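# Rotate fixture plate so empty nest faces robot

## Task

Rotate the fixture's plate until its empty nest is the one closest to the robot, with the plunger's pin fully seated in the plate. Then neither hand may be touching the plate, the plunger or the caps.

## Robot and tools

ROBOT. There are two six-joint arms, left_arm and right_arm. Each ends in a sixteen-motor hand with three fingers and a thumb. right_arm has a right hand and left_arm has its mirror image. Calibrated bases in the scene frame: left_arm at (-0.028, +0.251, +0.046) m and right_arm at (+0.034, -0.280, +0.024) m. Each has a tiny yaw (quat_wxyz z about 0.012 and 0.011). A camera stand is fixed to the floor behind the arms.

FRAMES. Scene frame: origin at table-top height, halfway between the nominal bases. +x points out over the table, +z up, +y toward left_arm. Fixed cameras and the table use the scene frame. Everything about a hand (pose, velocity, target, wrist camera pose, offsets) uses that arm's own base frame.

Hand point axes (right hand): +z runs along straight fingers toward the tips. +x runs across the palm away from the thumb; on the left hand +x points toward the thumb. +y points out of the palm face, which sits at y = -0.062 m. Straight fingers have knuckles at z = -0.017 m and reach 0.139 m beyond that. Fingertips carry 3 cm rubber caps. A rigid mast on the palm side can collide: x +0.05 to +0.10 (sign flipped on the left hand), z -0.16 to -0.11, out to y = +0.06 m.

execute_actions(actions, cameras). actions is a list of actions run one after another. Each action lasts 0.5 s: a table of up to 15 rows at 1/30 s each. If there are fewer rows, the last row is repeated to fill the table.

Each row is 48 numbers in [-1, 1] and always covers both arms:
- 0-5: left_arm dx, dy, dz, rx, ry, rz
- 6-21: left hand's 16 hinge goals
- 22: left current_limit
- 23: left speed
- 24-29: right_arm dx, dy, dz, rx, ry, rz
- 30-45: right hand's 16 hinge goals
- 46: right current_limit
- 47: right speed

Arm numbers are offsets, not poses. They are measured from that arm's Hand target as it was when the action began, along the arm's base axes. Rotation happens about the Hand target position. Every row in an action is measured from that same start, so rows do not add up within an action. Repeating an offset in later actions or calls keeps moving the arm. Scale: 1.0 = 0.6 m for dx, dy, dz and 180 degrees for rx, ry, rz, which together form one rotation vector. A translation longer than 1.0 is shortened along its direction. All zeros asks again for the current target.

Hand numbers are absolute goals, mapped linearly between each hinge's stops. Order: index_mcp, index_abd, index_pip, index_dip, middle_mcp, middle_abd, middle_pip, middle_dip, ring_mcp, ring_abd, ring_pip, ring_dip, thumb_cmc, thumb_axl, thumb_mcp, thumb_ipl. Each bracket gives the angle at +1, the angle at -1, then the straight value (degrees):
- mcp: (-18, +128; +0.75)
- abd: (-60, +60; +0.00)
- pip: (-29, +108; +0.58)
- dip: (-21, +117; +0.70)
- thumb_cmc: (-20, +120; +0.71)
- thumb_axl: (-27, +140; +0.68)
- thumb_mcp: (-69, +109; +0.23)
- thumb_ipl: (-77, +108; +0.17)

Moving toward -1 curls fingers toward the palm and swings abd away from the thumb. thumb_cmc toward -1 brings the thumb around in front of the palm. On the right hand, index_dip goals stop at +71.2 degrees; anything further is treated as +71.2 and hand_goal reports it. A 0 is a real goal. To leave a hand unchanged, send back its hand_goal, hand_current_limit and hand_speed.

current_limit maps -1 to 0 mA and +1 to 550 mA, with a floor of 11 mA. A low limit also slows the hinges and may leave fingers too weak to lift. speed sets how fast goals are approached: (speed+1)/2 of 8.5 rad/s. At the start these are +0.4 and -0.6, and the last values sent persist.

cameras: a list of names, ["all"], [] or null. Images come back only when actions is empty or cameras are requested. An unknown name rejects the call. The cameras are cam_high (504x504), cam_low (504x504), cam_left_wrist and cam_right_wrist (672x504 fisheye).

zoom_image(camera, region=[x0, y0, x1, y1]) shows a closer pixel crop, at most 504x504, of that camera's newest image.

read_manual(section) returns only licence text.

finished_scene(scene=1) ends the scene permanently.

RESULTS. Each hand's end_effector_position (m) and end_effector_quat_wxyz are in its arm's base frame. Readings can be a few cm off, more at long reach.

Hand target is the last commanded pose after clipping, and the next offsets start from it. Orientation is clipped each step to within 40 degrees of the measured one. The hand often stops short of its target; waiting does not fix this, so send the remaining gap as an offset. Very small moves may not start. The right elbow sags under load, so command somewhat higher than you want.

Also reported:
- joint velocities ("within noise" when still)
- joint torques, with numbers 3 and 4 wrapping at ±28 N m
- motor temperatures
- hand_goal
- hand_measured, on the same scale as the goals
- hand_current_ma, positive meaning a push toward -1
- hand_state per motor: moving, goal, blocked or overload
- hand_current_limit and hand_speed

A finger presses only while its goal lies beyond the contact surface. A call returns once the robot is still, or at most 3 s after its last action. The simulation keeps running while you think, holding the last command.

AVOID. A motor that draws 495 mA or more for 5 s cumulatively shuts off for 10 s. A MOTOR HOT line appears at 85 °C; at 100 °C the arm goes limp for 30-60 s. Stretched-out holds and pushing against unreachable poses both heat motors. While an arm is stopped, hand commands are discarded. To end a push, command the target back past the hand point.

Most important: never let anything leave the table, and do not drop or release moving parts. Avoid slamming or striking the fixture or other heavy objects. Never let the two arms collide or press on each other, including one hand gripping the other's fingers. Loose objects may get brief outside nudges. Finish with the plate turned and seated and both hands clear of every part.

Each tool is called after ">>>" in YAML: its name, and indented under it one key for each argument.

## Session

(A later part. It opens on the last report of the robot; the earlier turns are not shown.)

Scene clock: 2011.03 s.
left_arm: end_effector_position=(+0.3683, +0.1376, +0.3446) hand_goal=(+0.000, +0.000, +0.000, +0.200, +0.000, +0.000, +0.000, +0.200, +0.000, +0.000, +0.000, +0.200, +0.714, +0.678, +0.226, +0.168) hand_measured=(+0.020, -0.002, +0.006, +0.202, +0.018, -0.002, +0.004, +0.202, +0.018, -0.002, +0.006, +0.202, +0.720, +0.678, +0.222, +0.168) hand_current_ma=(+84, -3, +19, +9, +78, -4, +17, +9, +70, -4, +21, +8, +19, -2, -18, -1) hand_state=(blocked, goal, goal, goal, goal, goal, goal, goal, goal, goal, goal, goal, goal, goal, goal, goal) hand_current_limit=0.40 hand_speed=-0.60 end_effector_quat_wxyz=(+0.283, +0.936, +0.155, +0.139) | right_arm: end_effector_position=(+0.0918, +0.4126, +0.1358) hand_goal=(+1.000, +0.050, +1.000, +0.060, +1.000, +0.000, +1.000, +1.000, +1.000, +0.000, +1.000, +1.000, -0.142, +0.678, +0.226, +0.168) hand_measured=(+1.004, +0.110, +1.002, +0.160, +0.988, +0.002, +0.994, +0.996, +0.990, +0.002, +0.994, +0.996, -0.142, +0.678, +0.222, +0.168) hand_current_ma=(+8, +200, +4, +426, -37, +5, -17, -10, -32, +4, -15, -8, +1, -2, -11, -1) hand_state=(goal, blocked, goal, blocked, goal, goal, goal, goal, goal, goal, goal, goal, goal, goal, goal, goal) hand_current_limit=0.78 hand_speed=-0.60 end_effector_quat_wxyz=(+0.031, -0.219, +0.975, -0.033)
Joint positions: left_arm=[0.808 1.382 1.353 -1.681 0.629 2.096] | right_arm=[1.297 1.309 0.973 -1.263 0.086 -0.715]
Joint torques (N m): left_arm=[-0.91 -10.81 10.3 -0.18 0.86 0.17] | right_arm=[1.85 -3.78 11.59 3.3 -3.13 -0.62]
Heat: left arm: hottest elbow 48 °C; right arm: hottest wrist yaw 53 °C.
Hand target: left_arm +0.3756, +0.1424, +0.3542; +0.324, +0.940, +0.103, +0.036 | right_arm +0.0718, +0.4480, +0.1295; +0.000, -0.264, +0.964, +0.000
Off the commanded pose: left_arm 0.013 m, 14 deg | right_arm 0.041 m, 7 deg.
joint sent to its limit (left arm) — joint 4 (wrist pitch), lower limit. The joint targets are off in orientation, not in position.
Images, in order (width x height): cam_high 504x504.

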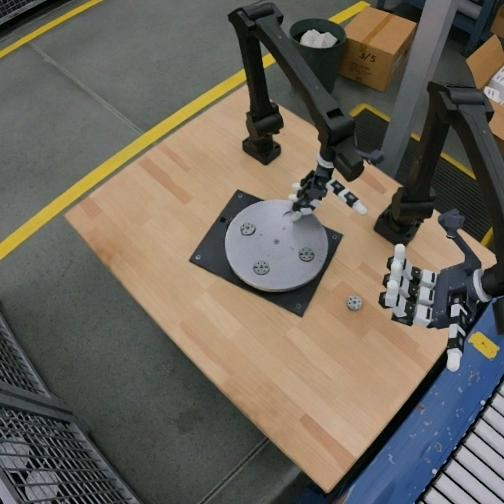

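>>> execute_actions:
  actions: []

>>> zoom_image:
  camera: "cam_low"
  region: [210, 240, 310, 300]

>>> zoom_image:
  camera: "cam_right_wrist"
  region: [200, 100, 500, 320]

Scene clock: 2013.17 s.
left_arm: end_effector_position=(+0.3683, +0.1376, +0.3446) hand_goal=(+0.000, +0.000, +0.000, +0.200, +0.000, +0.000, +0.000, +0.200, +0.000, +0.000, +0.000, +0.200, +0.714, +0.678, +0.226, +0.168) hand_measured=(+0.020, -0.002, +0.006, +0.202, +0.018, -0.002, +0.004, +0.202, +0.018, -0.002, +0.006, +0.202, +0.720, +0.678, +0.222, +0.168) hand_current_ma=(+84, -3, +19, +9, +78, -4, +17, +9, +70, -4, +21, +8, +19, -2, -18, -1) hand_state=(blocked, goal, goal, goal, goal, goal, goal, goal, goal, goal, goal, goal, goal, goal, goal, goal) hand_current_limit=0.40 hand_speed=-0.60 end_effector_quat_wxyz=(+0.283, +0.936, +0.155, +0.139) | right_arm: end_effector_position=(+0.0918, +0.4125, +0.1357) hand_goal=(+1.000, +0.050, +1.000, +0.060, +1.000, +0.000, +1.000, +1.000, +1.000, +0.000, +1.000, +1.000, -0.142, +0.678, +0.226, +0.168) hand_measured=(+1.004, +0.110, +1.002, +0.160, +0.988, +0.002, +0.994, +0.996, +0.990, +0.002, +0.994, +0.996, -0.142, +0.678, +0.222, +0.168) hand_current_ma=(+8, +200, +4, +426, -37, +5, -17, -10, -32, +4, -15, -8, +1, -2, -11, -1) hand_state=(goal, blocked, goal, blocked, goal, goal, goal, goal, goal, goal, goal, goal, goal, goal, goal, goal) hand_current_limit=0.78 hand_speed=-0.60 end_effector_quat_wxyz=(+0.031, -0.219, +0.975, -0.033)
Joint positions: left_arm=[0.808 1.382 1.353 -1.681 0.629 2.096] | right_arm=[1.297 1.309 0.973 -1.263 0.086 -0.715]
Joint velocities: within noise
Joint torques (N m): left_arm=[-0.91 -10.81 10.51 -0.21 0.9 0.18] | right_arm=[1.73 -3.72 11.6 3.34 -3.13 -0.61]
Motor temperatures (°C): left_arm=[24 29 48 26 31 25] | right_arm=[27 31 39 29 53 28]
Heat: left arm: hottest elbow 48 °C; right arm: hottest wrist yaw 53 °C.
Hand target: left_arm +0.3756, +0.1424, +0.3542; +0.324, +0.940, +0.103, +0.036 | right_arm +0.0718, +0.4480, +0.1295; +0.000, -0.264, +0.964, +0.000
Off the commanded pose: left_arm 0.013 m, 14 deg | right_arm 0.041 m, 7 deg.

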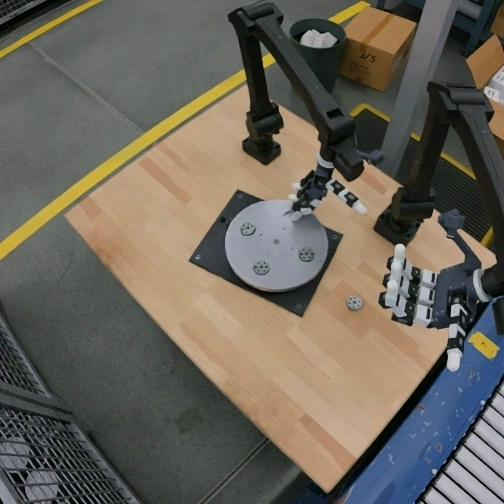

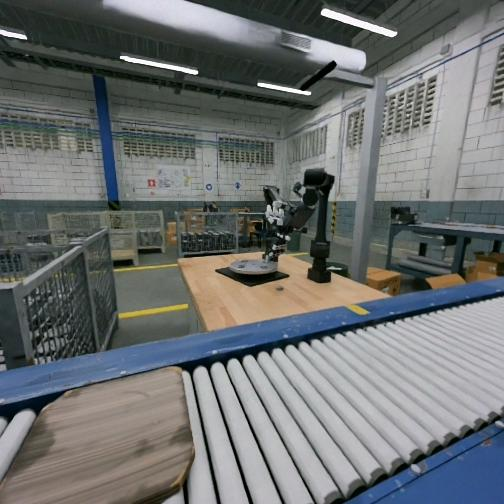

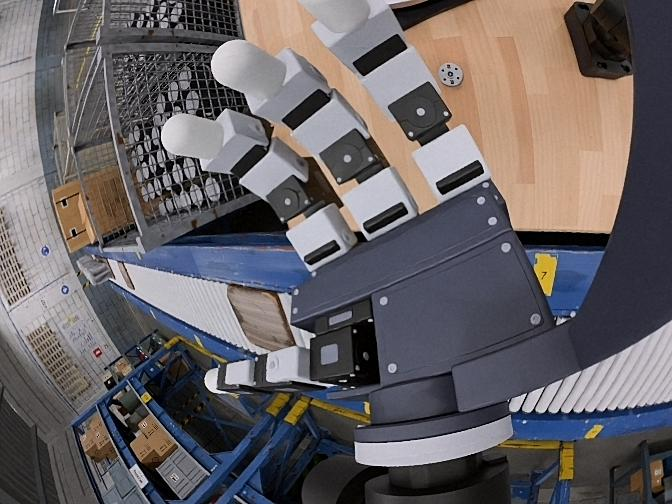

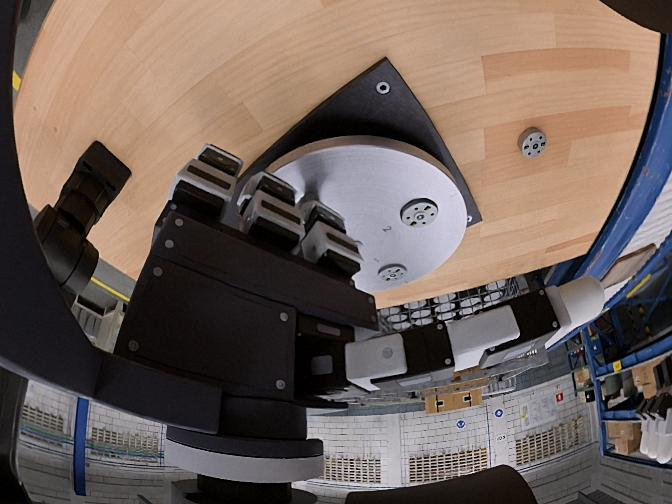

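Scaled by 5.040 from the camera's 504x504 image, which has a finer 720x720 frame.

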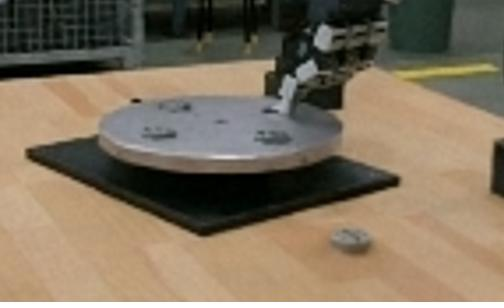

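Scaled by 1.680 from the camera's 672x504 image, which has a finer 960x720 frame.

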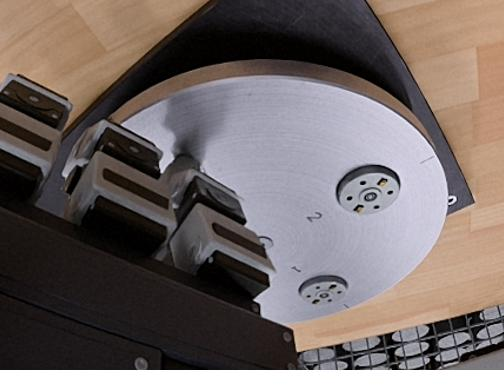

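>>> execute_actions:
  actions:
    - [[0,0,0,0,0,0,0.0,0,0.0,0.2,0.0,0,0.0,0.2,0.0,0,0.0,0.2,0.714,0.678,0.226,0.168,0.4,-0.6,-0.01,0.015,0.0,0,0,0,1.0,0.03,1.0,0.04,1.0,0.0,1.0,1.0,1.0,0,1.0,1.0,-0.143,0.678,0.226,0.168,0.78,-0.6]]
  cameras: ["cam_high"]

>>> zoom_image:
  camera: "cam_high"
  region: [212, 205, 252, 245]

Scene clock: 2017.90 s.
left_arm: end_effector_position=(+0.3683, +0.1376, +0.3446) hand_goal=(+0.000, +0.000, +0.000, +0.200, +0.000, +0.000, +0.000, +0.200, +0.000, +0.000, +0.000, +0.200, +0.714, +0.678, +0.226, +0.168) hand_measured=(+0.020, -0.002, +0.006, +0.202, +0.018, -0.002, +0.004, +0.202, +0.018, -0.002, +0.006, +0.202, +0.720, +0.678, +0.222, +0.168) hand_current_ma=(+84, -3, +19, +9, +78, -4, +17, +9, +70, -4, +21, +8, +19, -2, -18, -1) hand_state=(blocked, goal, goal, goal, goal, goal, goal, goal, goal, goal, goal, goal, goal, goal, goal, goal) hand_current_limit=0.40 hand_speed=-0.60 end_effector_quat_wxyz=(+0.283, +0.936, +0.155, +0.139) | right_arm: end_effector_position=(+0.0928, +0.4146, +0.1344) hand_goal=(+1.000, +0.030, +1.000, +0.040, +1.000, +0.000, +1.000, +1.000, +1.000, +0.000, +1.000, +1.000, -0.142, +0.678, +0.226, +0.168) hand_measured=(+1.004, +0.096, +1.002, +0.160, +0.988, +0.002, +0.994, +0.996, +0.990, +0.002, +0.994, +0.996, -0.142, +0.678, +0.222, +0.168) hand_current_ma=(+8, +220, +4, +490, -37, +5, -17, -10, -32, +4, -15, -8, +1, -2, -11, -1) hand_state=(goal, blocked, goal, blocked, goal, goal, goal, goal, goal, goal, goal, goal, goal, goal, goal, goal) hand_current_limit=0.78 hand_speed=-0.60 end_effector_quat_wxyz=(+0.029, -0.220, +0.974, -0.039)
Joint positions: left_arm=[0.808 1.382 1.353 -1.681 0.629 2.096] | right_arm=[1.297 1.324 0.986 -1.274 0.089 -0.715]
Joint torques (N m): left_arm=[-1.32 -10.7 10.45 -0.34 0.88 0.17] | right_arm=[3.55 -3.9 11.89 3.63 -3.27 -0.45]
Heat: left arm: hottest elbow 49 °C; right arm: hottest wrist yaw 53 °C.
Hand target: left_arm +0.3756, +0.1424, +0.3542; +0.324, +0.940, +0.103, +0.036 | right_arm +0.0658, +0.4569, +0.1294; +0.000, -0.264, +0.964, +0.000
Off the commanded pose: left_arm 0.013 m, 14 deg | right_arm 0.050 m, 8 deg.
joint sent to its limit (left arm) — joint 4 (wrist pitch), lower limit. The joint targets are off in orientation, not in position.
Images, in order (width x height): cam_high 504x504.

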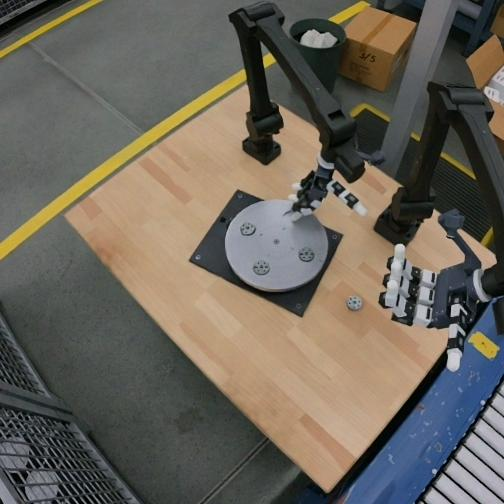

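Scaled by 12.600 from the camera's 504x504 image, which has a finer 720x720 frame.

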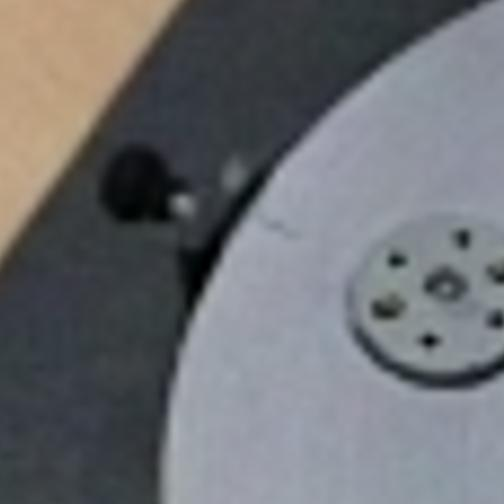

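>>> zoom_image:
  camera: "cam_high"
  region: [217, 212, 237, 232]

Scaled by 25.200 from the camera's 504x504 image, which has a finer 720x720 frame.

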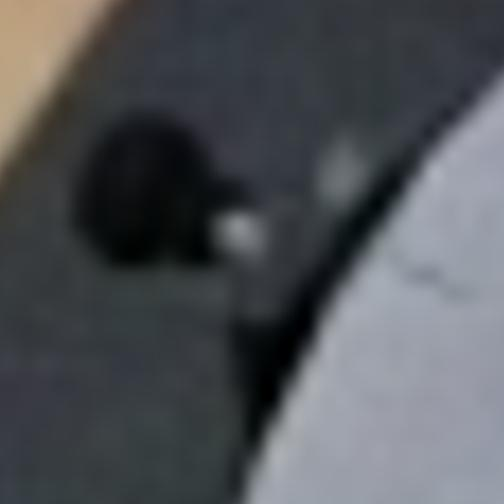

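>>> execute_actions:
  actions:
    - [[0,0,0,0,0,0,0.0,0,0.0,0.2,0.0,0,0.0,0.2,0.0,0,0.0,0.2,0.714,0.678,0.226,0.168,0.4,-0.6,0.02,-0.03,0.0,0,0,0,1.0,0.05,1.0,0.1,1.0,0.0,1.0,1.0,1.0,0,1.0,1.0,-0.143,0.678,0.226,0.168,0.7,-0.6],[0,0,0,0,0,0,0.0,0,0.0,0.2,0.0,0,0.0,0.2,0.0,0,0.0,0.2,0.714,0.678,0.226,0.168,0.4,-0.6,0.03,-0.06,0.0,0,0,0,1.0,0.05,1.0,0.12,1.0,0.0,1.0,1.0,1.0,0,1.0,1.0,-0.143,0.678,0.226,0.168,0.7,-0.6]]
  cameras: ["cam_high"]

>>> zoom_image:
  camera: "cam_high"
  region: [217, 212, 237, 232]

>>> zoom_image:
  camera: "cam_high"
  region: [215, 180, 335, 300]

Scene clock: 2031.27 s.
left_arm: end_effector_position=(+0.3683, +0.1376, +0.3446) hand_goal=(+0.000, +0.000, +0.000, +0.200, +0.000, +0.000, +0.000, +0.200, +0.000, +0.000, +0.000, +0.200, +0.714, +0.678, +0.226, +0.168) hand_measured=(+0.020, -0.002, +0.006, +0.202, +0.018, -0.002, +0.004, +0.202, +0.018, -0.002, +0.006, +0.202, +0.720, +0.678, +0.222, +0.168) hand_current_ma=(+84, -3, +19, +9, +78, -4, +17, +9, +70, -4, +21, +8, +19, -2, -18, -1) hand_state=(blocked, goal, goal, goal, goal, goal, goal, goal, goal, goal, goal, goal, goal, goal, goal, goal) hand_current_limit=0.40 hand_speed=-0.60 end_effector_quat_wxyz=(+0.283, +0.936, +0.155, +0.139) | right_arm: end_effector_position=(+0.0965, +0.4110, +0.1413) hand_goal=(+1.000, +0.050, +1.000, +0.120, +1.000, +0.000, +1.000, +1.000, +1.000, +0.000, +1.000, +1.000, -0.142, +0.678, +0.226, +0.168) hand_measured=(+1.002, +0.054, +1.002, +0.190, +0.988, +0.002, +0.994, +0.996, +0.990, +0.002, +0.994, +0.996, -0.142, +0.678, +0.222, +0.168) hand_current_ma=(+5, +11, +3, +281, -37, +5, -17, -10, -32, +4, -15, -8, +1, -2, -11, -1) hand_state=(goal, goal, goal, blocked, goal, goal, goal, goal, goal, goal, goal, goal, goal, goal, goal, goal) hand_current_limit=0.70 hand_speed=-0.60 end_effector_quat_wxyz=(+0.018, -0.237, +0.971, -0.022)
Joint positions: left_arm=[0.808 1.382 1.353 -1.681 0.629 2.096] | right_arm=[1.258 1.304 0.98 -1.266 0.054 -0.79]
Joint torques (N m): left_arm=[-1.14 -10.52 10.33 -0.23 0.88 0.16] | right_arm=[0.73 -7.24 6.98 3.37 -1.97 -0.4]
Heat: left arm: hottest elbow 49 °C; right arm: hottest wrist yaw 54 °C.
Hand target: left_arm +0.3756, +0.1424, +0.3542; +0.324, +0.940, +0.103, +0.036 | right_arm +0.0837, +0.4209, +0.1295; +0.000, -0.264, +0.964, +0.000
Off the commanded pose: left_arm 0.013 m, 14 deg | right_arm 0.020 m, 5 deg.
joint sent to its limit (left arm) — joint 4 (wrist pitch), lower limit. The joint targets are off in orientation, not in position.
Images, in order (width x height): cam_high 504x504.

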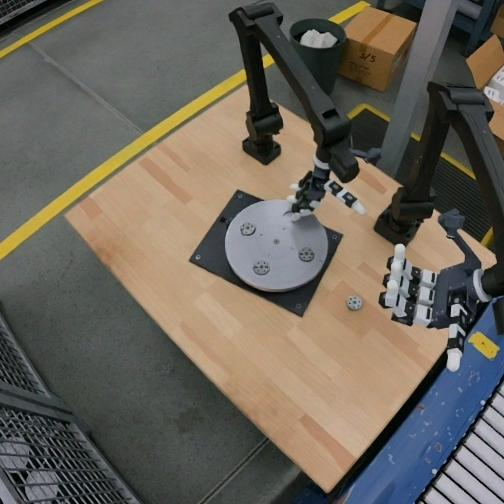

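Scaled by 25.200 from the camera's 504x504 image, which has a finer 720x720 frame.

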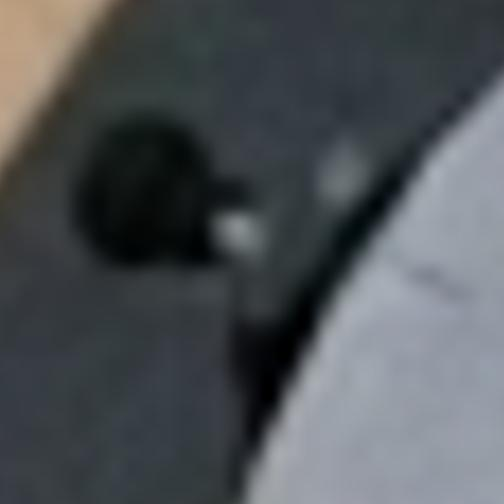

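Scaled by 4.200 from the camera's 504x504 image, which has a finer 720x720 frame.

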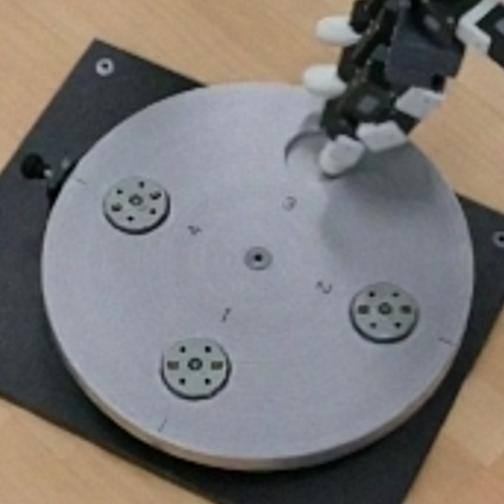

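>>> execute_actions:
  actions:
    - [[0,0,0,0,0,0,0.0,0,0.0,0.2,0.0,0,0.0,0.2,0.0,0,0.0,0.2,0.714,0.678,0.226,0.168,0.4,-0.6,-0.01,0.025,0.0,0,0,0,1.0,0.0,1.0,0.1,1.0,0.0,1.0,1.0,1.0,0,1.0,1.0,-0.143,0.678,0.226,0.168,0.78,-0.6],[0,0,0,0,0,0,0.0,0,0.0,0.2,0.0,0,0.0,0.2,0.0,0,0.0,0.2,0.714,0.678,0.226,0.168,0.4,-0.6,-0.02,0.05,0.0,0,0,0,1.0,0.0,1.0,0.1,1.0,0.0,1.0,1.0,1.0,0,1.0,1.0,-0.143,0.678,0.226,0.168,0.78,-0.6]]
  cameras: ["cam_high"]

>>> zoom_image:
  camera: "cam_high"
  region: [217, 212, 237, 232]

>>> zoom_image:
  camera: "cam_high"
  region: [215, 180, 335, 300]

Scene clock: 2039.77 s.
left_arm: end_effector_position=(+0.3683, +0.1376, +0.3446) hand_goal=(+0.000, +0.000, +0.000, +0.200, +0.000, +0.000, +0.000, +0.200, +0.000, +0.000, +0.000, +0.200, +0.714, +0.678, +0.226, +0.168) hand_measured=(+0.020, -0.002, +0.006, +0.202, +0.018, -0.002, +0.004, +0.202, +0.018, -0.002, +0.006, +0.202, +0.720, +0.678, +0.222, +0.168) hand_current_ma=(+84, -3, +19, +9, +78, -4, +17, +9, +70, -4, +21, +8, +19, -2, -18, -1) hand_state=(blocked, goal, goal, goal, goal, goal, goal, goal, goal, goal, goal, goal, goal, goal, goal, goal) hand_current_limit=0.40 hand_speed=-0.60 end_effector_quat_wxyz=(+0.283, +0.936, +0.155, +0.139) | right_arm: end_effector_position=(+0.0989, +0.4148, +0.1389) hand_goal=(+1.000, +0.000, +1.000, +0.100, +1.000, +0.000, +1.000, +1.000, +1.000, +0.000, +1.000, +1.000, -0.142, +0.678, +0.226, +0.168) hand_measured=(+1.002, +0.028, +1.002, +0.190, +0.988, +0.002, +0.994, +0.996, +0.990, +0.002, +0.994, +0.996, -0.142, +0.678, +0.222, +0.168) hand_current_ma=(+6, +83, +3, +375, -37, +5, -17, -10, -32, +4, -15, -8, +1, -2, -11, -1) hand_state=(goal, blocked, goal, blocked, goal, goal, goal, goal, goal, goal, goal, goal, goal, goal, goal, goal) hand_current_limit=0.78 hand_speed=-0.60 end_effector_quat_wxyz=(+0.023, -0.226, +0.973, -0.027)
Joint positions: left_arm=[0.808 1.382 1.353 -1.681 0.629 2.096] | right_arm=[1.266 1.317 0.987 -1.264 0.067 -0.761]
Joint torques (N m): left_arm=[-1.32 -10.87 10.25 -0.23 0.88 0.2] | right_arm=[4.54 -3.96 11.02 3.28 -2.53 -0.22]
Heat: left arm: hottest elbow 49 °C; right arm: hottest wrist yaw 52 °C.
Hand target: left_arm +0.3756, +0.1424, +0.3542; +0.324, +0.940, +0.103, +0.036 | right_arm +0.0718, +0.4511, +0.1296; +0.000, -0.264, +0.964, +0.000
Off the commanded pose: left_arm 0.013 m, 14 deg | right_arm 0.046 m, 6 deg.
joint sent to its limit (left arm) — joint 4 (wrist pitch), lower limit. The joint targets are off in orientation, not in position.
Images, in order (width x height): cam_high 504x504.

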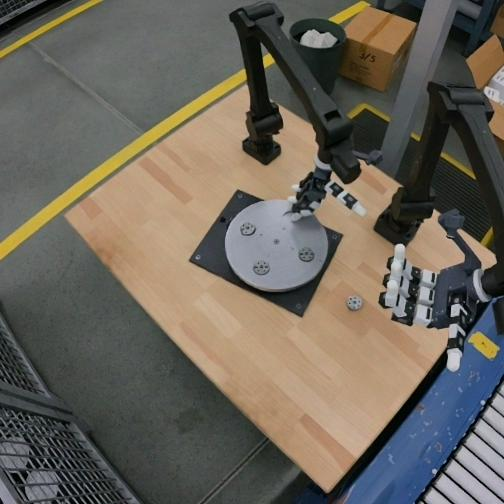

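Scaled by 25.200 from the camera's 504x504 image, which has a finer 720x720 frame.

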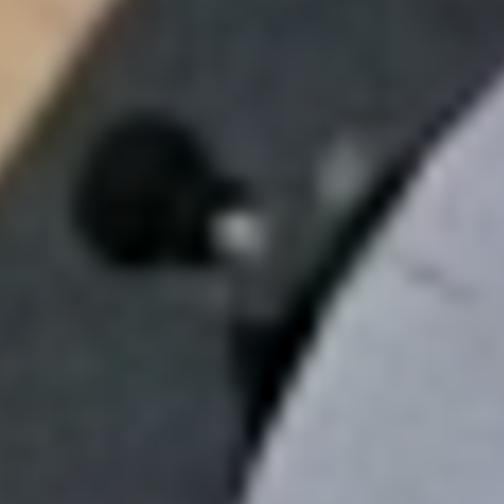

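Scaled by 4.200 from the camera's 504x504 image, which has a finer 720x720 frame.

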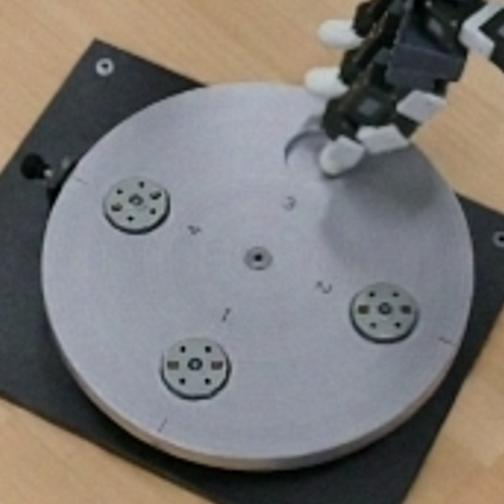

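>>> execute_actions:
  actions:
    - [[0,0,0,0,0,0,0.0,0,0.0,0.2,0.0,0,0.0,0.2,0.0,0,0.0,0.2,0.714,0.678,0.226,0.168,0.4,-0.6,0.02,-0.03,0.0,0,0,0,1.0,0.0,1.0,0.12,1.0,0.0,1.0,1.0,1.0,0,1.0,1.0,-0.143,0.678,0.226,0.168,0.7,-0.6],[0,0,0,0,0,0,0.0,0,0.0,0.2,0.0,0,0.0,0.2,0.0,0,0.0,0.2,0.714,0.678,0.226,0.168,0.4,-0.6,0.03,-0.06,0.0,0,0,0,1.0,0.0,1.0,0.14,1.0,0.0,1.0,1.0,1.0,0,1.0,1.0,-0.143,0.678,0.226,0.168,0.7,-0.6]]
    - [[0,0,0,0,0,0,0.0,0,0.0,0.2,0.0,0,0.0,0.2,0.0,0,0.0,0.2,0.714,0.678,0.226,0.168,0.4,-0.6,0.0,0.0,0.07,0,0,0,1.0,0.0,1.0,0.116,1.0,0.0,1.0,1.0,1.0,0,1.0,1.0,-0.143,0.678,0.226,0.168,0.7,-0.6]]
  cameras: ["cam_high","cam_right_wrist"]

>>> zoom_image:
  camera: "cam_high"
  region: [217, 212, 237, 232]

>>> zoom_image:
  camera: "cam_high"
  region: [215, 180, 335, 300]

Scene clock: 2058.03 s.
left_arm: end_effector_position=(+0.3683, +0.1376, +0.3446) hand_goal=(+0.000, +0.000, +0.000, +0.200, +0.000, +0.000, +0.000, +0.200, +0.000, +0.000, +0.000, +0.200, +0.714, +0.678, +0.226, +0.168) hand_measured=(+0.020, -0.002, +0.006, +0.202, +0.018, -0.002, +0.004, +0.202, +0.018, -0.002, +0.006, +0.202, +0.720, +0.678, +0.222, +0.168) hand_current_ma=(+84, -3, +19, +9, +78, -4, +17, +9, +70, -4, +21, +8, +19, -2, -18, -1) hand_state=(blocked, goal, goal, goal, goal, goal, goal, goal, goal, goal, goal, goal, goal, goal, goal, goal) hand_current_limit=0.40 hand_speed=-0.60 end_effector_quat_wxyz=(+0.283, +0.936, +0.155, +0.139) | right_arm: end_effector_position=(+0.0900, +0.3996, +0.1476) hand_goal=(+1.000, +0.000, +1.000, +0.116, +1.000, +0.000, +1.000, +1.000, +1.000, +0.000, +1.000, +1.000, -0.142, +0.678, +0.226, +0.168) hand_measured=(+1.000, +0.034, +1.000, +0.144, +0.988, +0.002, +0.994, +0.996, +0.990, +0.002, +0.994, +0.996, -0.142, +0.678, +0.222, +0.168) hand_current_ma=(+1, +105, +1, +98, -37, +5, -17, -10, -32, +4, -15, -8, +1, -2, -11, -1) hand_state=(goal, blocked, goal, blocked, goal, goal, goal, goal, goal, goal, goal, goal, goal, goal, goal, goal) hand_current_limit=0.70 hand_speed=-0.60 end_effector_quat_wxyz=(-0.003, -0.257, +0.966, -0.024)
Joint positions: left_arm=[0.808 1.382 1.353 -1.681 0.629 2.096] | right_arm=[1.241 1.285 0.982 -1.311 0.023 -0.85]
Joint torques (N m): left_arm=[-1.03 -11.05 10.43 -0.23 0.88 0.19] | right_arm=[0.38 -9 12.63 0.28 -0.89 -0.11]
Heat: left arm: hottest elbow 49 °C; right arm: hottest wrist yaw 51 °C.
Hand target: left_arm +0.3756, +0.1424, +0.3542; +0.324, +0.940, +0.103, +0.036 | right_arm +0.0898, +0.4149, +0.1715; +0.000, -0.264, +0.964, +0.000
Off the commanded pose: left_arm 0.013 m, 14 deg | right_arm 0.028 m, 3 deg.
joint sent to its limit (left arm) — joint 4 (wrist pitch), lower limit. The joint targets are off in orientation, not in position.
Images, in order (width x height): cam_high 504x504, cam_right_wrist 672x504.

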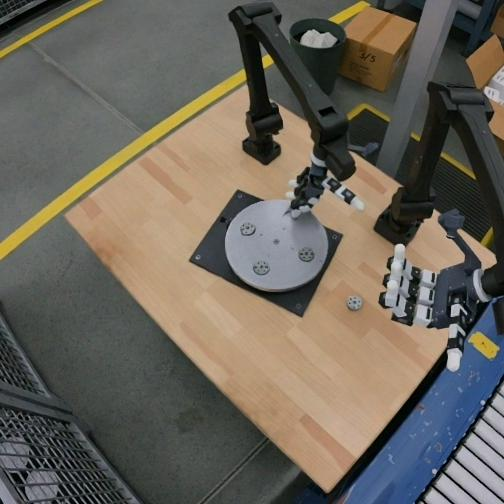

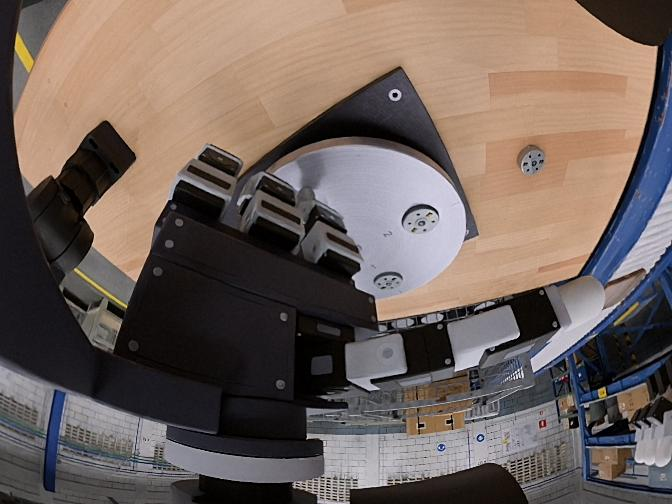

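Scaled by 25.200 from the camera's 504x504 image, which has a finer 720x720 frame.

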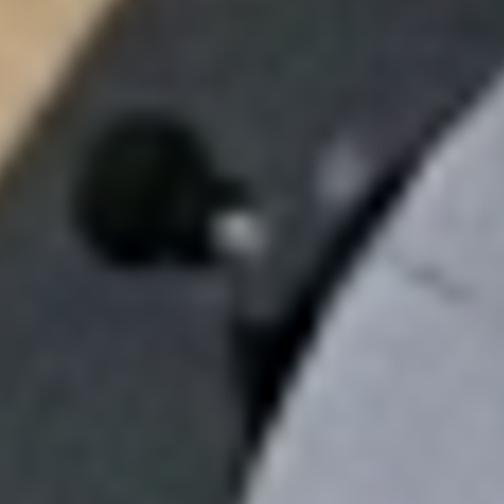

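Scaled by 4.200 from the camera's 504x504 image, which has a finer 720x720 frame.

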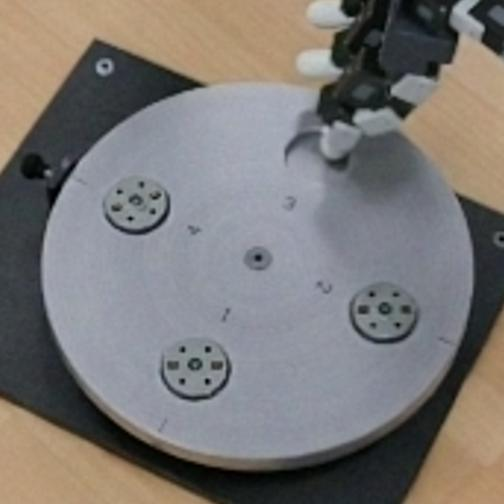

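>>> execute_actions:
  actions:
    - [[0,0,0,0,0,0,0.0,0,0.0,0.2,0.0,0,0.0,0.2,0.0,0,0.0,0.2,0.714,0.678,0.226,0.168,0.4,-0.6,-0.01,0.02,-0.03,0,0,0,1.0,0.0,1.0,0.1,1.0,0.0,1.0,1.0,1.0,0,1.0,1.0,-0.143,0.678,0.226,0.168,0.78,-0.6],[0,0,0,0,0,0,0.0,0,0.0,0.2,0.0,0,0.0,0.2,0.0,0,0.0,0.2,0.714,0.678,0.226,0.168,0.4,-0.6,-0.02,0.04,-0.055,0,0,0,1.0,0.0,1.0,0.06,1.0,0.0,1.0,1.0,1.0,0,1.0,1.0,-0.143,0.678,0.226,0.168,0.78,-0.6]]
    - [[0,0,0,0,0,0,0.0,0,0.0,0.2,0.0,0,0.0,0.2,0.0,0,0.0,0.2,0.714,0.678,0.226,0.168,0.4,-0.6,-0.01,0.03,0,0,0,0,1.0,0.0,1.0,0.06,1.0,0.0,1.0,1.0,1.0,0,1.0,1.0,-0.143,0.678,0.226,0.168,0.78,-0.6]]
  cameras: ["cam_high"]

>>> zoom_image:
  camera: "cam_high"
  region: [217, 212, 237, 232]

>>> zoom_image:
  camera: "cam_high"
  region: [215, 180, 335, 300]

Scene clock: 2071.23 s.
left_arm: end_effector_position=(+0.3683, +0.1376, +0.3446) hand_goal=(+0.000, +0.000, +0.000, +0.200, +0.000, +0.000, +0.000, +0.200, +0.000, +0.000, +0.000, +0.200, +0.714, +0.678, +0.226, +0.168) hand_measured=(+0.020, -0.002, +0.006, +0.202, +0.018, -0.002, +0.004, +0.202, +0.018, -0.002, +0.006, +0.202, +0.720, +0.678, +0.222, +0.168) hand_current_ma=(+84, -3, +19, +9, +78, -4, +17, +9, +70, -4, +21, +8, +19, -2, -18, -1) hand_state=(blocked, goal, goal, goal, goal, goal, goal, goal, goal, goal, goal, goal, goal, goal, goal, goal) hand_current_limit=0.40 hand_speed=-0.60 end_effector_quat_wxyz=(+0.283, +0.936, +0.155, +0.139) | right_arm: end_effector_position=(+0.0987, +0.4130, +0.1377) hand_goal=(+1.000, +0.000, +1.000, +0.060, +1.000, +0.000, +1.000, +1.000, +1.000, +0.000, +1.000, +1.000, -0.142, +0.678, +0.226, +0.168) hand_measured=(+1.002, -0.012, +1.002, +0.132, +0.988, +0.002, +0.994, +0.996, +0.990, +0.002, +0.994, +0.996, -0.142, +0.678, +0.222, +0.168) hand_current_ma=(+7, -32, +4, +292, -37, +5, -17, -10, -32, +4, -15, -8, +1, -2, -11, -1) hand_state=(goal, goal, goal, blocked, goal, goal, goal, goal, goal, goal, goal, goal, goal, goal, goal, goal) hand_current_limit=0.78 hand_speed=-0.60 end_effector_quat_wxyz=(+0.016, -0.224, +0.974, -0.038)
Joint positions: left_arm=[0.808 1.382 1.353 -1.681 0.629 2.096] | right_arm=[1.266 1.329 1 -1.291 0.066 -0.755]
Joint torques (N m): left_arm=[-0.91 -10.99 10.35 -0.23 0.89 0.18] | right_arm=[4.84 -4.66 12.37 3.29 -2.52 -0.23]
Motor temperatures (°C): left_arm=[24 29 49 26 31 25] | right_arm=[27 31 43 29 47 28]
Heat: left arm: hottest elbow 49 °C; right arm: hottest wrist yaw 47 °C.
Hand target: left_arm +0.3756, +0.1424, +0.3542; +0.324, +0.940, +0.103, +0.036 | right_arm +0.0718, +0.4569, +0.1385; +0.000, -0.264, +0.964, +0.000
Off the commanded pose: left_arm 0.013 m, 14 deg | right_arm 0.052 m, 7 deg.
joint sent to its limit (left arm) — joint 4 (wrist pitch), lower limit. The joint targets are off in orientation, not in position.
Images, in order (width x height): cam_high 504x504.

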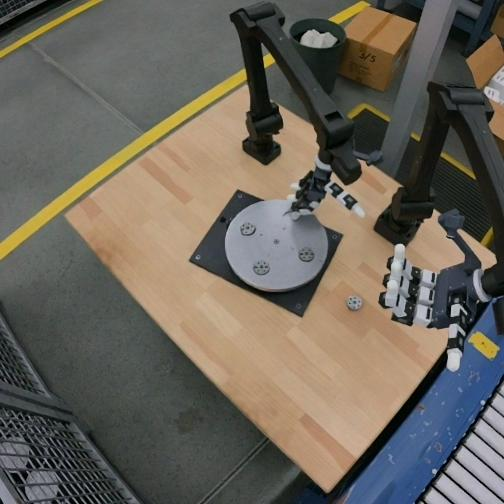

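Scaled by 25.200 from the camera's 504x504 image, which has a finer 720x720 frame.

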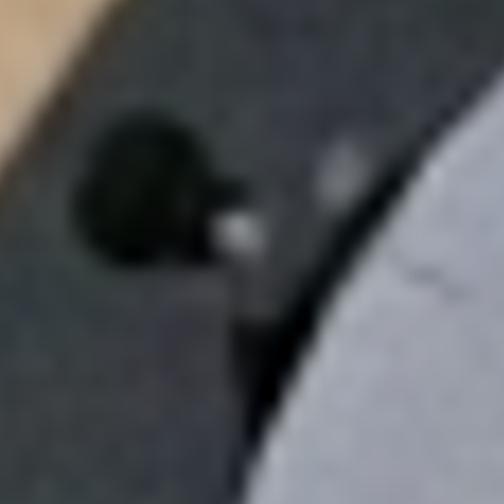

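Scaled by 4.200 from the camera's 504x504 image, which has a finer 720x720 frame.

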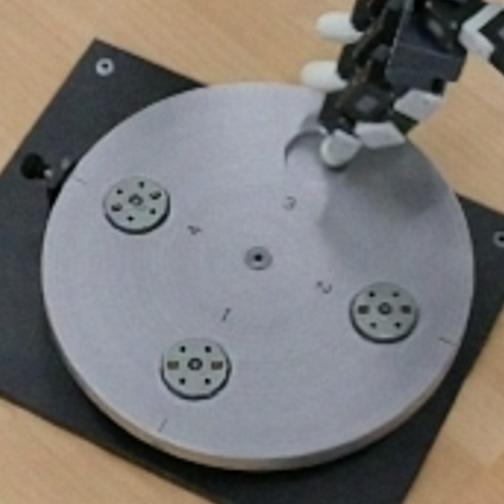

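>>> execute_actions:
  actions:
    - [[0,0,0,0,0,0,0.0,0,0.0,0.2,0.0,0,0.0,0.2,0.0,0,0.0,0.2,0.714,0.678,0.226,0.168,0.4,-0.6,-0.01,0.02,-0.01,0,0,0,1.0,-0.03,1.0,0.03,1.0,0.0,1.0,1.0,1.0,0,1.0,1.0,-0.143,0.678,0.226,0.168,0.78,-0.6]]
  cameras: ["cam_high"]

>>> zoom_image:
  camera: "cam_high"
  region: [217, 212, 237, 232]

>>> zoom_image:
  camera: "cam_high"
  region: [275, 185, 315, 225]

Scene clock: 2075.30 s.
left_arm: end_effector_position=(+0.3683, +0.1376, +0.3446) hand_goal=(+0.000, +0.000, +0.000, +0.200, +0.000, +0.000, +0.000, +0.200, +0.000, +0.000, +0.000, +0.200, +0.714, +0.678, +0.226, +0.168) hand_measured=(+0.020, -0.002, +0.006, +0.202, +0.018, -0.002, +0.004, +0.202, +0.018, -0.002, +0.006, +0.202, +0.720, +0.678, +0.222, +0.168) hand_current_ma=(+84, -3, +19, +9, +78, -4, +17, +9, +70, -4, +21, +8, +19, -2, -18, -1) hand_state=(blocked, goal, goal, goal, goal, goal, goal, goal, goal, goal, goal, goal, goal, goal, goal, goal) hand_current_limit=0.40 hand_speed=-0.60 end_effector_quat_wxyz=(+0.283, +0.936, +0.155, +0.139) | right_arm: end_effector_position=(+0.1002, +0.4171, +0.1344) hand_goal=(+1.000, -0.030, +1.000, +0.030, +1.000, +0.000, +1.000, +1.000, +1.000, +0.000, +1.000, +1.000, -0.142, +0.678, +0.226, +0.168) hand_measured=(+1.004, -0.034, +1.002, +0.132, +0.988, +0.002, +0.994, +0.996, +0.990, +0.002, +0.994, +0.996, -0.142, +0.678, +0.222, +0.168) hand_current_ma=(+9, -8, +5, +434, -37, +5, -17, -10, -32, +4, -15, -8, +1, -2, -11, -1) hand_state=(goal, goal, goal, blocked, goal, goal, goal, goal, goal, goal, goal, goal, goal, goal, goal, goal) hand_current_limit=0.78 hand_speed=-0.60 end_effector_quat_wxyz=(+0.022, -0.216, +0.975, -0.047)
Joint positions: left_arm=[0.808 1.382 1.353 -1.681 0.629 2.096] | right_arm=[1.278 1.348 1.012 -1.295 0.083 -0.727]
Joint torques (N m): left_arm=[-0.97 -10.64 10.36 -0.35 0.9 0.17] | right_arm=[5.66 -4.37 12.41 3.96 -3.16 -0.29]
Heat: left arm: hottest elbow 49 °C; right arm: hottest wrist yaw 48 °C.
Hand target: left_arm +0.3756, +0.1424, +0.3542; +0.324, +0.940, +0.103, +0.036 | right_arm +0.0657, +0.4690, +0.1326; +0.000, -0.264, +0.964, +0.000
Off the commanded pose: left_arm 0.013 m, 14 deg | right_arm 0.062 m, 8 deg.
joint sent to its limit (left arm) — joint 4 (wrist pitch), lower limit. The joint targets are off in orientation, not in position.
Images, in order (width x height): cam_high 504x504.

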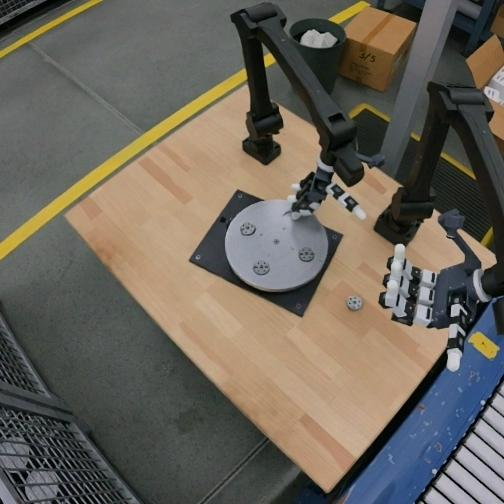

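Scaled by 25.200 from the camera's 504x504 image, which has a finer 720x720 frame.

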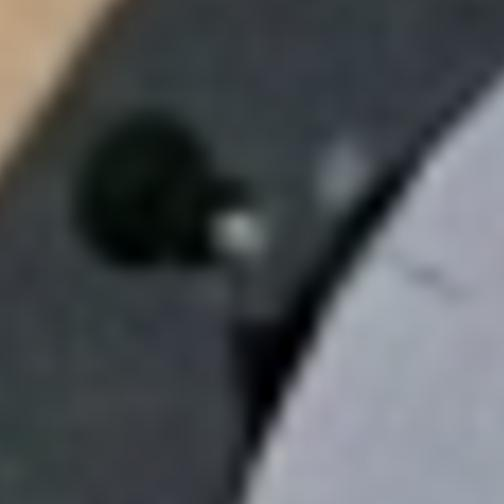

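Scaled by 12.600 from the camera's 504x504 image, which has a finer 720x720 frame.

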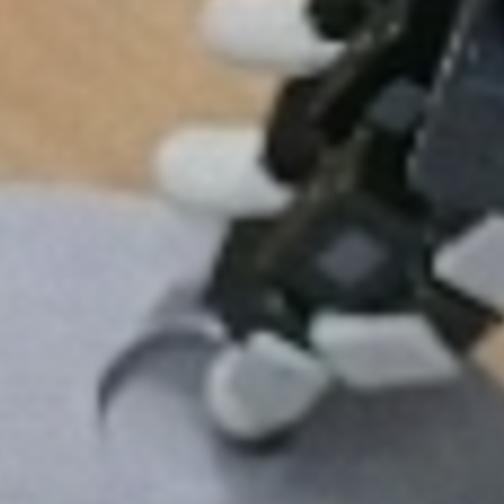

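>>> execute_actions:
  actions:
    - [[0,0,0,0,0,0,0.0,0,0.0,0.2,0.0,0,0.0,0.2,0.0,0,0.0,0.2,0.714,0.678,0.226,0.168,0.4,-0.6,0.02,-0.03,0.0,0,0,0,1.0,0.0,1.0,0.08,1.0,0.0,1.0,1.0,1.0,0,1.0,1.0,-0.143,0.678,0.226,0.168,0.7,-0.6],[0,0,0,0,0,0,0.0,0,0.0,0.2,0.0,0,0.0,0.2,0.0,0,0.0,0.2,0.714,0.678,0.226,0.168,0.4,-0.6,0.04,-0.08,0.0,0,0,0,1.0,0.0,1.0,0.116,1.0,0.0,1.0,1.0,1.0,0,1.0,1.0,-0.143,0.678,0.226,0.168,0.7,-0.6]]
    - [[0,0,0,0,0,0,0.0,0,0.0,0.2,0.0,0,0.0,0.2,0.0,0,0.0,0.2,0.714,0.678,0.226,0.168,0.4,-0.6,0.0,0.0,0.1,0,0,0,1.0,0.0,1.0,0.116,1.0,0.0,1.0,1.0,1.0,0,1.0,1.0,-0.143,0.678,0.226,0.168,0.7,-0.6]]
  cameras: ["cam_high"]

>>> zoom_image:
  camera: "cam_high"
  region: [217, 212, 237, 232]

>>> zoom_image:
  camera: "cam_high"
  region: [215, 180, 335, 300]

Scene clock: 2085.20 s.
left_arm: end_effector_position=(+0.3683, +0.1376, +0.3446) hand_goal=(+0.000, +0.000, +0.000, +0.200, +0.000, +0.000, +0.000, +0.200, +0.000, +0.000, +0.000, +0.200, +0.714, +0.678, +0.226, +0.168) hand_measured=(+0.020, -0.002, +0.006, +0.202, +0.018, -0.002, +0.004, +0.202, +0.018, -0.002, +0.006, +0.202, +0.720, +0.678, +0.222, +0.168) hand_current_ma=(+84, -3, +19, +9, +78, -4, +17, +9, +70, -4, +21, +8, +19, -2, -18, -1) hand_state=(blocked, goal, goal, goal, goal, goal, goal, goal, goal, goal, goal, goal, goal, goal, goal, goal) hand_current_limit=0.40 hand_speed=-0.60 end_effector_quat_wxyz=(+0.283, +0.936, +0.155, +0.139) | right_arm: end_effector_position=(+0.0864, +0.4068, +0.1698) hand_goal=(+1.000, +0.000, +1.000, +0.116, +1.000, +0.000, +1.000, +1.000, +1.000, +0.000, +1.000, +1.000, -0.142, +0.678, +0.226, +0.168) hand_measured=(+0.998, +0.004, +1.000, +0.118, +0.988, +0.002, +0.994, +0.996, +0.990, +0.002, +0.994, +0.996, -0.142, +0.678, +0.222, +0.168) hand_current_ma=(-7, +7, +0, +6, -37, +5, -17, -10, -32, +4, -15, -8, +1, -2, -11, -1) hand_state=(goal, goal, goal, goal, goal, goal, goal, goal, goal, goal, goal, goal, goal, goal, goal, goal) hand_current_limit=0.70 hand_speed=-0.60 end_effector_quat_wxyz=(-0.011, -0.258, +0.966, -0.019)
Joint positions: left_arm=[0.808 1.382 1.353 -1.681 0.629 2.096] | right_arm=[1.247 1.284 1.039 -1.369 0.003 -0.845]
Joint torques (N m): left_arm=[-1.08 -11.11 10.3 -0.14 0.87 0.2] | right_arm=[0.32 -8.82 12.9 0.29 -0.15 -0.07]
Heat: left arm: hottest elbow 50 °C; right arm: hottest wrist yaw 50 °C.
Hand target: left_arm +0.3756, +0.1424, +0.3542; +0.324, +0.940, +0.103, +0.036 | right_arm +0.0897, +0.4209, +0.1925; +0.000, -0.264, +0.964, +0.000
Off the commanded pose: left_arm 0.013 m, 14 deg | right_arm 0.027 m, 3 deg.
joint sent to its limit (left arm) — joint 4 (wrist pitch), lower limit. The joint targets are off in orientation, not in position.
Images, in order (width x height): cam_high 504x504.

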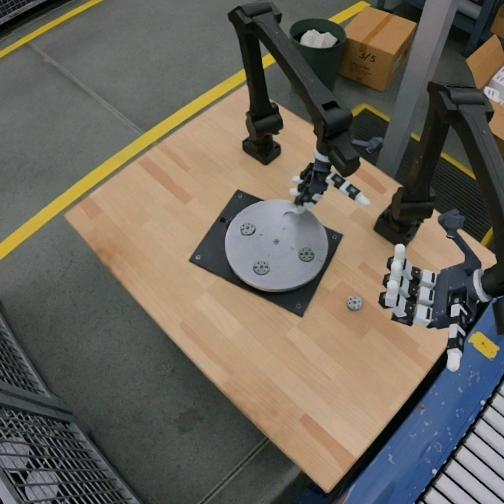

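Scaled by 25.200 from the camera's 504x504 image, which has a finer 720x720 frame.

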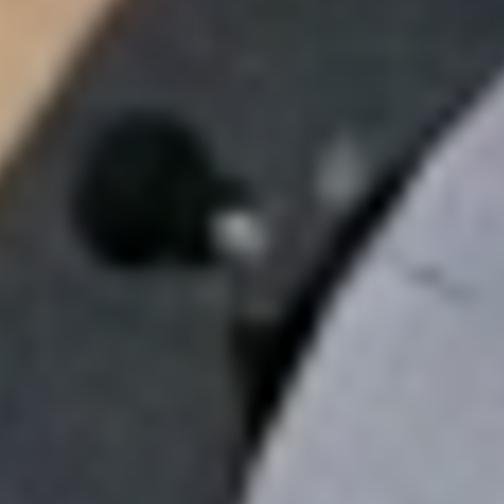

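Scaled by 4.200 from the camera's 504x504 image, which has a finer 720x720 frame.

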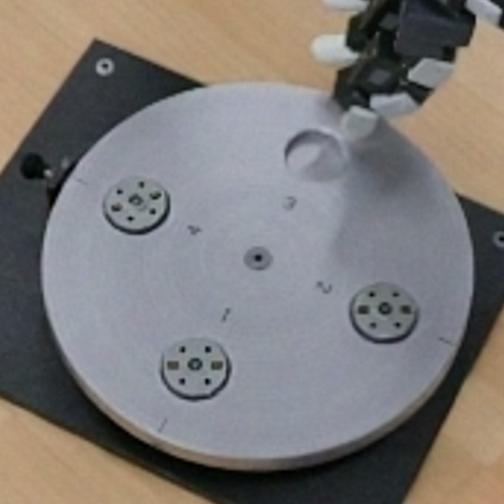

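>>> execute_actions:
  actions:
    - [[0,0,0,0,0,0,0.0,0,0.0,0.2,0.0,0,0.0,0.2,0.0,0,0.0,0.2,0.714,0.678,0.226,0.168,0.4,-0.6,0.03,-0.03,0.07,0,0,-0.02,1.0,0.0,1.0,0.116,1.0,0.0,1.0,1.0,1.0,0,1.0,1.0,-0.143,0.678,0.226,0.168,0.6,-0.7],[0,0,0,0,0,0,0.0,0,0.0,0.2,0.0,0,0.0,0.2,0.0,0,0.0,0.2,0.714,0.678,0.226,0.168,0.4,-0.6,0.12,-0.12,0.096,0,0,-0.05,1.0,0.0,1.0,0.116,1.0,0.0,1.0,1.0,1.0,0,1.0,1.0,-0.143,0.678,0.226,0.168,0.6,-0.7],[0,0,0,0,0,0,0.0,0,0.0,0.2,0.0,0,0.0,0.2,0.0,0,0.0,0.2,0.714,0.678,0.226,0.168,0.4,-0.6,0.22,-0.23,0.096,0,0,-0.08,1.0,0.0,1.0,0.116,1.0,0.0,1.0,1.0,1.0,0,1.0,1.0,-0.143,0.678,0.226,0.168,0.6,-0.7],[0,0,0,0,0,0,0.0,0,0.0,0.2,0.0,0,0.0,0.2,0.0,0,0.0,0.2,0.714,0.678,0.226,0.168,0.4,-0.6,0.325,-0.34,0.096,0,0,-0.1,1.0,0.0,1.0,0.116,1.0,0.0,1.0,1.0,1.0,0,1.0,1.0,-0.143,0.678,0.226,0.168,0.6,-0.7]]
  cameras: ["cam_high","cam_right_wrist"]

Scene clock: 2102.20 s.
left_arm: end_effector_position=(+0.3683, +0.1376, +0.3446) hand_goal=(+0.000, +0.000, +0.000, +0.200, +0.000, +0.000, +0.000, +0.200, +0.000, +0.000, +0.000, +0.200, +0.714, +0.678, +0.226, +0.168) hand_measured=(+0.020, -0.002, +0.006, +0.202, +0.018, -0.002, +0.004, +0.202, +0.018, -0.002, +0.006, +0.202, +0.720, +0.678, +0.222, +0.168) hand_current_ma=(+84, -3, +19, +9, +78, -4, +17, +9, +70, -4, +21, +8, +19, -2, -18, -1) hand_state=(blocked, goal, goal, goal, goal, goal, goal, goal, goal, goal, goal, goal, goal, goal, goal, goal) hand_current_limit=0.40 hand_speed=-0.60 end_effector_quat_wxyz=(+0.283, +0.936, +0.155, +0.139) | right_arm: end_effector_position=(+0.2707, +0.2122, +0.2292) hand_goal=(+1.000, +0.000, +1.000, +0.116, +1.000, +0.000, +1.000, +1.000, +1.000, +0.000, +1.000, +1.000, -0.142, +0.678, +0.226, +0.168) hand_measured=(+0.996, +0.002, +1.000, +0.118, +0.992, +0.002, +0.994, +0.996, +0.992, +0.002, +0.994, +0.996, -0.140, +0.678, +0.222, +0.168) hand_current_ma=(-13, +4, -1, +5, -22, +4, -15, -9, -22, +4, -14, -8, +4, -2, -12, -1) hand_state=(goal, goal, goal, goal, goal, goal, goal, goal, goal, goal, goal, goal, goal, goal, goal, goal) hand_current_limit=0.60 hand_speed=-0.70 end_effector_quat_wxyz=(-0.006, -0.097, +0.995, -0.011)
Joint positions: left_arm=[0.808 1.382 1.353 -1.681 0.629 2.096] | right_arm=[0.451 1.115 1.058 -1.533 0.017 -1.314]
Joint torques (N m): left_arm=[-1.32 -10.46 10.37 -0.21 0.87 0.18] | right_arm=[-0.97 -5.66 13.6 0.39 -0.17 -0.1]
Heat: left arm: hottest elbow 50 °C; right arm: hottest wrist yaw 46 °C.
Hand target: left_arm +0.3756, +0.1424, +0.3542; +0.324, +0.940, +0.103, +0.036 | right_arm +0.2847, +0.2171, +0.2502; +0.000, -0.110, +0.994, +0.000
Off the commanded pose: left_arm 0.013 m, 14 deg | right_arm 0.026 m, 2 deg.
joint sent to its limit (left arm) — joint 4 (wrist pitch), lower limit. The joint targets are off in orientation, not in position.
Images, in order (width x height): cam_high 504x504, cam_right_wrist 672x504.

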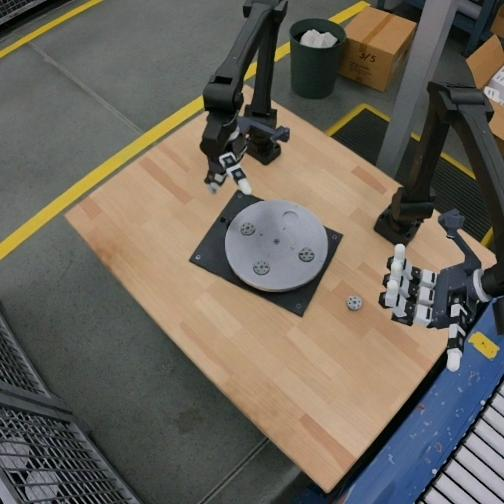

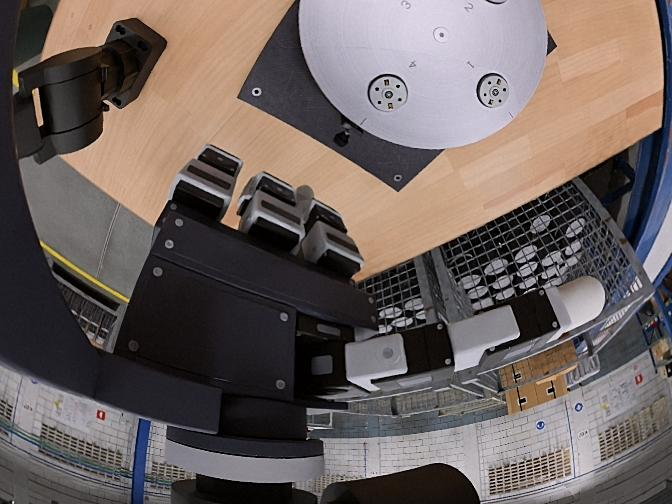

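>>> execute_actions:
  actions:
    - [[0,0,0,0,0,0,0.0,0,0.0,0.2,0.0,0,0.0,0.2,0.0,0,0.0,0.2,0.714,0.678,0.226,0.168,0.4,-0.6,0.01,0.005,-0.06,0,0,0,1.0,0.0,1.0,0.116,1.0,0,1.0,1.0,1.0,0,1.0,1.0,-0.143,0.678,0.226,0.168,0.6,-0.7]]
  cameras: ["cam_high","cam_low"]

Scene clock: 2118.63 s.
left_arm: end_effector_position=(+0.3683, +0.1376, +0.3446) hand_goal=(+0.000, +0.000, +0.000, +0.200, +0.000, +0.000, +0.000, +0.200, +0.000, +0.000, +0.000, +0.200, +0.714, +0.678, +0.226, +0.168) hand_measured=(+0.020, -0.002, +0.006, +0.202, +0.018, -0.002, +0.004, +0.202, +0.018, -0.002, +0.006, +0.202, +0.720, +0.678, +0.222, +0.168) hand_current_ma=(+84, -3, +19, +9, +78, -4, +17, +9, +70, -4, +21, +8, +19, -2, -18, -1) hand_state=(blocked, goal, goal, goal, goal, goal, goal, goal, goal, goal, goal, goal, goal, goal, goal, goal) hand_current_limit=0.40 hand_speed=-0.60 end_effector_quat_wxyz=(+0.283, +0.936, +0.155, +0.139) | right_arm: end_effector_position=(+0.2864, +0.2229, +0.2199) hand_goal=(+1.000, +0.000, +1.000, +0.116, +1.000, +0.000, +1.000, +1.000, +1.000, +0.000, +1.000, +1.000, -0.142, +0.678, +0.226, +0.168) hand_measured=(+0.996, +0.002, +1.000, +0.118, +0.992, +0.002, +0.994, +0.996, +0.992, +0.002, +0.994, +0.996, -0.140, +0.678, +0.222, +0.168) hand_current_ma=(-13, +4, -1, +5, -22, +4, -15, -9, -22, +4, -14, -8, +4, -2, -12, -1) hand_state=(goal, goal, goal, goal, goal, goal, goal, goal, goal, goal, goal, goal, goal, goal, goal, goal) hand_current_limit=0.60 hand_speed=-0.70 end_effector_quat_wxyz=(+0.005, -0.111, +0.994, +0.000)
Joint positions: left_arm=[0.808 1.382 1.353 -1.681 0.629 2.096] | right_arm=[0.448 1.155 1.058 -1.464 0.002 -1.346]
Joint torques (N m): left_arm=[-1.32 -10.34 10.41 -0.17 0.9 0.15] | right_arm=[-1.03 -5.83 8.92 1.22 -0.2 -0.09]
Heat: left arm: hottest elbow 50 °C; right arm: hottest wrist yaw 43 °C.
Hand target: left_arm +0.3756, +0.1424, +0.3542; +0.324, +0.940, +0.103, +0.036 | right_arm +0.2908, +0.2200, +0.2141; +0.000, -0.110, +0.994, +0.000
Off the commanded pose: left_arm 0.013 m, 14 deg | right_arm 0.008 m, 1 deg.
joint sent to its limit (left arm) — joint 4 (wrist pitch), lower limit. The joint targets are off in orientation, not in position.
Images, in order (width x height): cam_high 504x504, cam_low 504x504.

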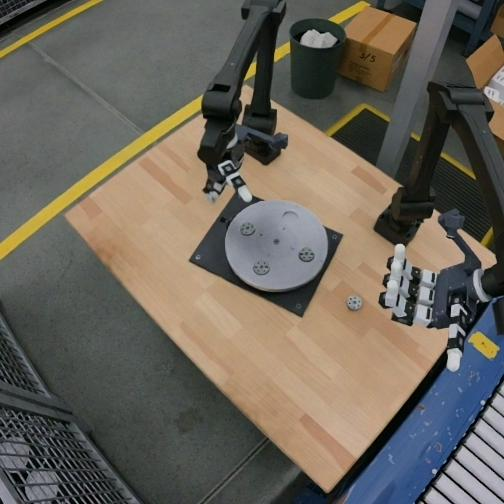

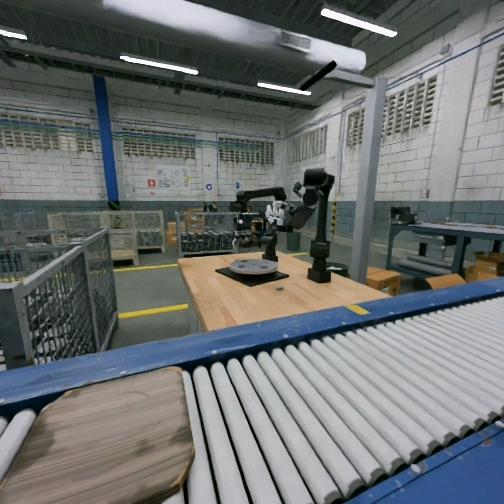

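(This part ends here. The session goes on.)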